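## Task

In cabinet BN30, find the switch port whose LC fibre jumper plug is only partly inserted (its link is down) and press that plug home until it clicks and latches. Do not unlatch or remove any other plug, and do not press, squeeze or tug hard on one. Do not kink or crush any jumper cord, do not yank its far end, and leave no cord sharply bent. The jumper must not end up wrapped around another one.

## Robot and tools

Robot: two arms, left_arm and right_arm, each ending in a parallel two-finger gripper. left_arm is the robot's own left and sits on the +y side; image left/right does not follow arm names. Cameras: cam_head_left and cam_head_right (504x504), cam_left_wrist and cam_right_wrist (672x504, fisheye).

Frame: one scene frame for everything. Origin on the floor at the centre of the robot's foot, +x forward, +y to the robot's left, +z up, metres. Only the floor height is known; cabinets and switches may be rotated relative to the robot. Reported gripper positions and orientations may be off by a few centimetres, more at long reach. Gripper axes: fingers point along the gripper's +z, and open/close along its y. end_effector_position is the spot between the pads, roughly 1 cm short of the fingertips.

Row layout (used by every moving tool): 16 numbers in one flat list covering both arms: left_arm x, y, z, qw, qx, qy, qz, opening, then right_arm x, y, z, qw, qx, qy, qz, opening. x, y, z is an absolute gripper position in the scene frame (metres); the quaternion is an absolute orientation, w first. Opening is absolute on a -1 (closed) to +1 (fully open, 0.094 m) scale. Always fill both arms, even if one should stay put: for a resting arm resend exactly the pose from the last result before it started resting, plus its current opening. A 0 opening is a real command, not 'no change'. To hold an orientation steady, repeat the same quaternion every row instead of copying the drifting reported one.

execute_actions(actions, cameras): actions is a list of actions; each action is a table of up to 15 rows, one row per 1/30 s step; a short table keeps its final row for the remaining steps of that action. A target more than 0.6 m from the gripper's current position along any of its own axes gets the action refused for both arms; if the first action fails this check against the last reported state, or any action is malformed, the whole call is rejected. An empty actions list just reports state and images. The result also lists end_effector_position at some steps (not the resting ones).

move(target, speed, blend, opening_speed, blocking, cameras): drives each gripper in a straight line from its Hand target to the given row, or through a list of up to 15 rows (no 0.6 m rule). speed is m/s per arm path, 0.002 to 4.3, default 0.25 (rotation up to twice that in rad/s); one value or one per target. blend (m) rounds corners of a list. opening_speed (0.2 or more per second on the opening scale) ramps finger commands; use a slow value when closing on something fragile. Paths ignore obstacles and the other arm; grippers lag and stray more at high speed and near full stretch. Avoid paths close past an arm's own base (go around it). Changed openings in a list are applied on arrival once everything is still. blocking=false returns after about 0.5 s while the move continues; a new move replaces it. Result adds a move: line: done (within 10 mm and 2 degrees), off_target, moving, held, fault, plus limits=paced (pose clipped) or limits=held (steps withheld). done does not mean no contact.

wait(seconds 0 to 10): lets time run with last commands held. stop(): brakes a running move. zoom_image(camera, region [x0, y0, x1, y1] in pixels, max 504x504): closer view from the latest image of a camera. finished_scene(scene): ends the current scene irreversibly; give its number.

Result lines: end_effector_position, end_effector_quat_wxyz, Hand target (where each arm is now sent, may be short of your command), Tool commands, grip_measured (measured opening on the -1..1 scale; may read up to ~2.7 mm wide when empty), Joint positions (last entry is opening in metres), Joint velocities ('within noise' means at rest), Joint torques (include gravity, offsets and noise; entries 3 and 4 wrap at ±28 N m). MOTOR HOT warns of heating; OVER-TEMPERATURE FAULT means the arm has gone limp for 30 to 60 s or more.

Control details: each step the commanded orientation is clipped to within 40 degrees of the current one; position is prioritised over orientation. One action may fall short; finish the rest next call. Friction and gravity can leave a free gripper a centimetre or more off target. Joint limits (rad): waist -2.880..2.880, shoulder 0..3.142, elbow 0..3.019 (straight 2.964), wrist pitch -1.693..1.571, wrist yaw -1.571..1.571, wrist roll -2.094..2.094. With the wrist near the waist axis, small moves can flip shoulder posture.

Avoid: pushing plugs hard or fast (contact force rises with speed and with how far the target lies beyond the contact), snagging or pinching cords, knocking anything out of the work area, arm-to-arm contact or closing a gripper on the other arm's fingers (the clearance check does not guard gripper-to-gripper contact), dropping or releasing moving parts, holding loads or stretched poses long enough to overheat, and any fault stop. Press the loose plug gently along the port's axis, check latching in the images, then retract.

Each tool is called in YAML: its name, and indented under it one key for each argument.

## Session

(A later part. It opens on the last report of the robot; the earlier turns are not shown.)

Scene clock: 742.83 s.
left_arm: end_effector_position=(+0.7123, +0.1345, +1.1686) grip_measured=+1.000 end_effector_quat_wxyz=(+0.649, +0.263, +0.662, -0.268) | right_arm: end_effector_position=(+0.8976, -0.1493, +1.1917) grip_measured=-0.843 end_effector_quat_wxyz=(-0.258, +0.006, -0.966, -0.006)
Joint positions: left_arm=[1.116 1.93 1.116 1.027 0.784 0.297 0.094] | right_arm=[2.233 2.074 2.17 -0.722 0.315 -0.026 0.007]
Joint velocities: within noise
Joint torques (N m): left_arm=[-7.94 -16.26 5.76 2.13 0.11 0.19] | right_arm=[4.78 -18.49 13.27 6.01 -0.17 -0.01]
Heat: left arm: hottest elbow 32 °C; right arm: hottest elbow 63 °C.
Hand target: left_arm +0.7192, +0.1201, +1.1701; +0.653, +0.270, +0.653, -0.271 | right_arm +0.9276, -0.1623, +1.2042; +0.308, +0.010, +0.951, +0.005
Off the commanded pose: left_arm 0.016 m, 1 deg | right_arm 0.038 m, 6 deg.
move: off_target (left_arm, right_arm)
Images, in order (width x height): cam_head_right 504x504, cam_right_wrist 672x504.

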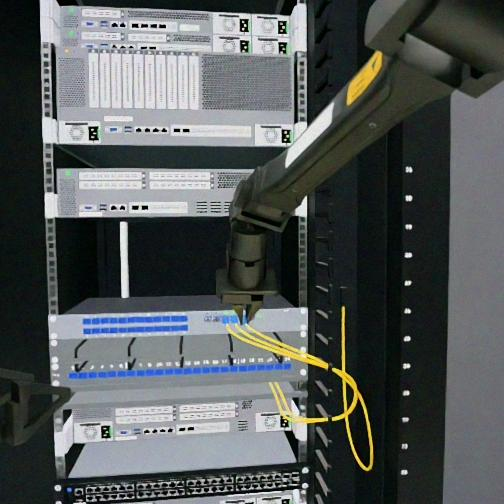

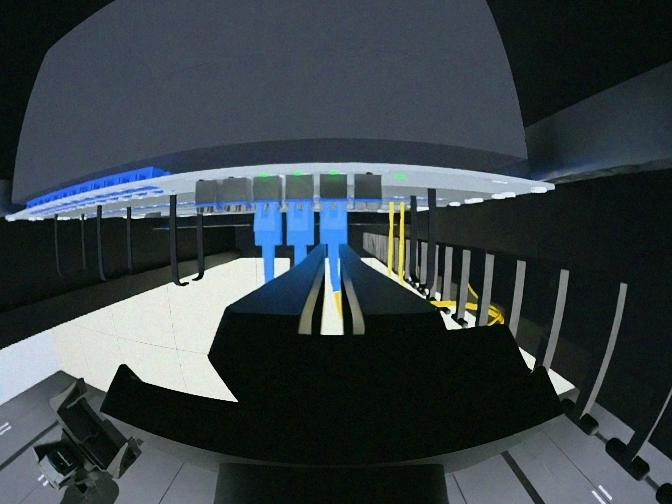

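LED green. Retreat.

move:
  target:
    - [0.72,0.12,1.17,0.6533,0.2706,0.6533,-0.2706,1,0.893,-0.160,1.202,0.2588,0,0.9659,0.004,-0.82]
    - [0.72,0.12,1.17,0.6533,0.2706,0.6533,-0.2706,1,0.886,-0.160,1.28,0.2588,0,0.9659,0.004,-0.82]
  speed: 0.08

zoom_image:
  camera: "cam_head_right"
  region: [215, 300, 265, 340]

Scene clock: 750.60 s.
left_arm: end_effector_position=(+0.7123, +0.1345, +1.1686) grip_measured=+1.000 end_effector_quat_wxyz=(+0.649, +0.263, +0.662, -0.268) | right_arm: end_effector_position=(+0.8786, -0.1655, +1.2536) grip_measured=-0.822 end_effector_quat_wxyz=(-0.242, +0.005, -0.970, +0.002)
Joint positions: left_arm=[1.116 1.93 1.116 1.027 0.784 0.297 0.094] | right_arm=[2.245 1.964 2.143 -0.842 0.341 -0.009 0.008]
Joint velocities: within noise
Joint torques (N m): left_arm=[-7.24 -18.02 5.97 2.13 0.14 0.12] | right_arm=[6.59 -21.13 12.12 1.44 0.25 0.24]
Heat: left arm: hottest elbow 32 °C; right arm: hottest elbow 63 °C.
Hand target: left_arm +0.7192, +0.1201, +1.1701; +0.653, +0.270, +0.653, -0.271 | right_arm +0.8853, -0.1604, +1.2799; +0.259, +0.000, +0.966, +0.004
Off the commanded pose: left_arm 0.016 m, 1 deg | right_arm 0.028 m, 2 deg.
move: off_target (left_arm, right_arm)

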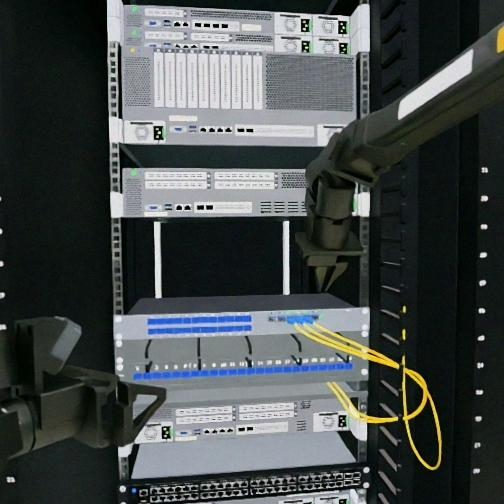

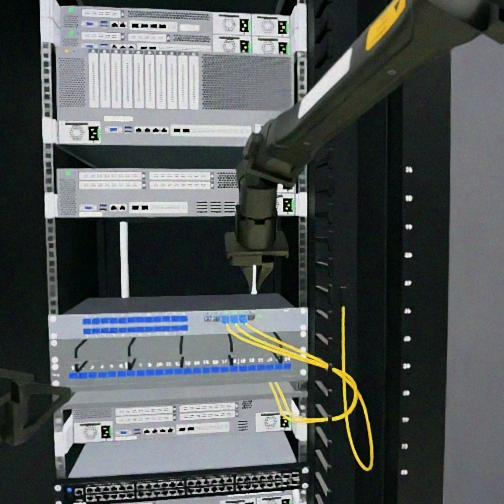

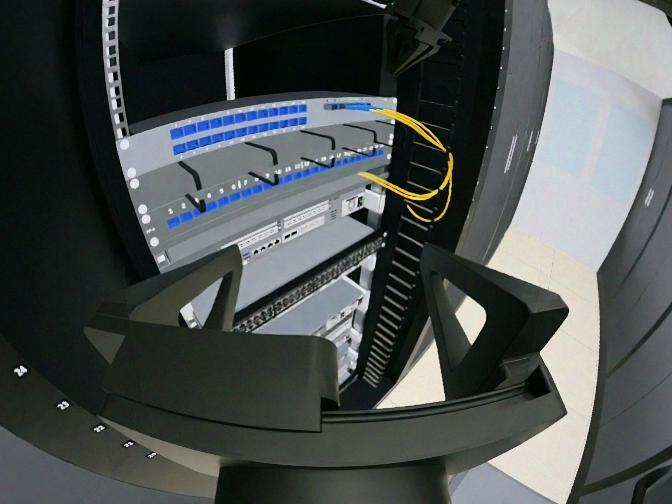

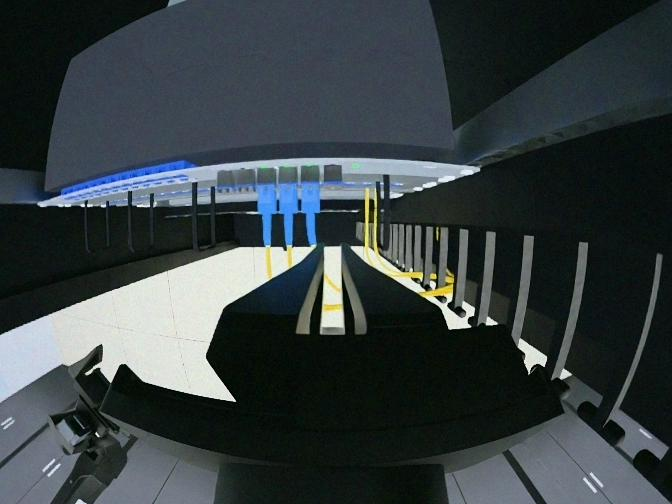

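Scaled by 10.080 from the camera's 504x504 image, which has a finer 720x720 frame.

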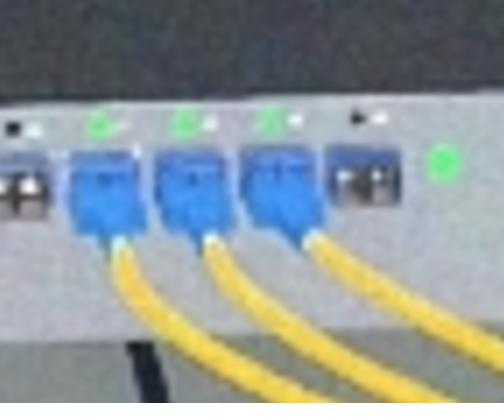

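finished_scene:
  scene: 3

The scene is finished: the task was done.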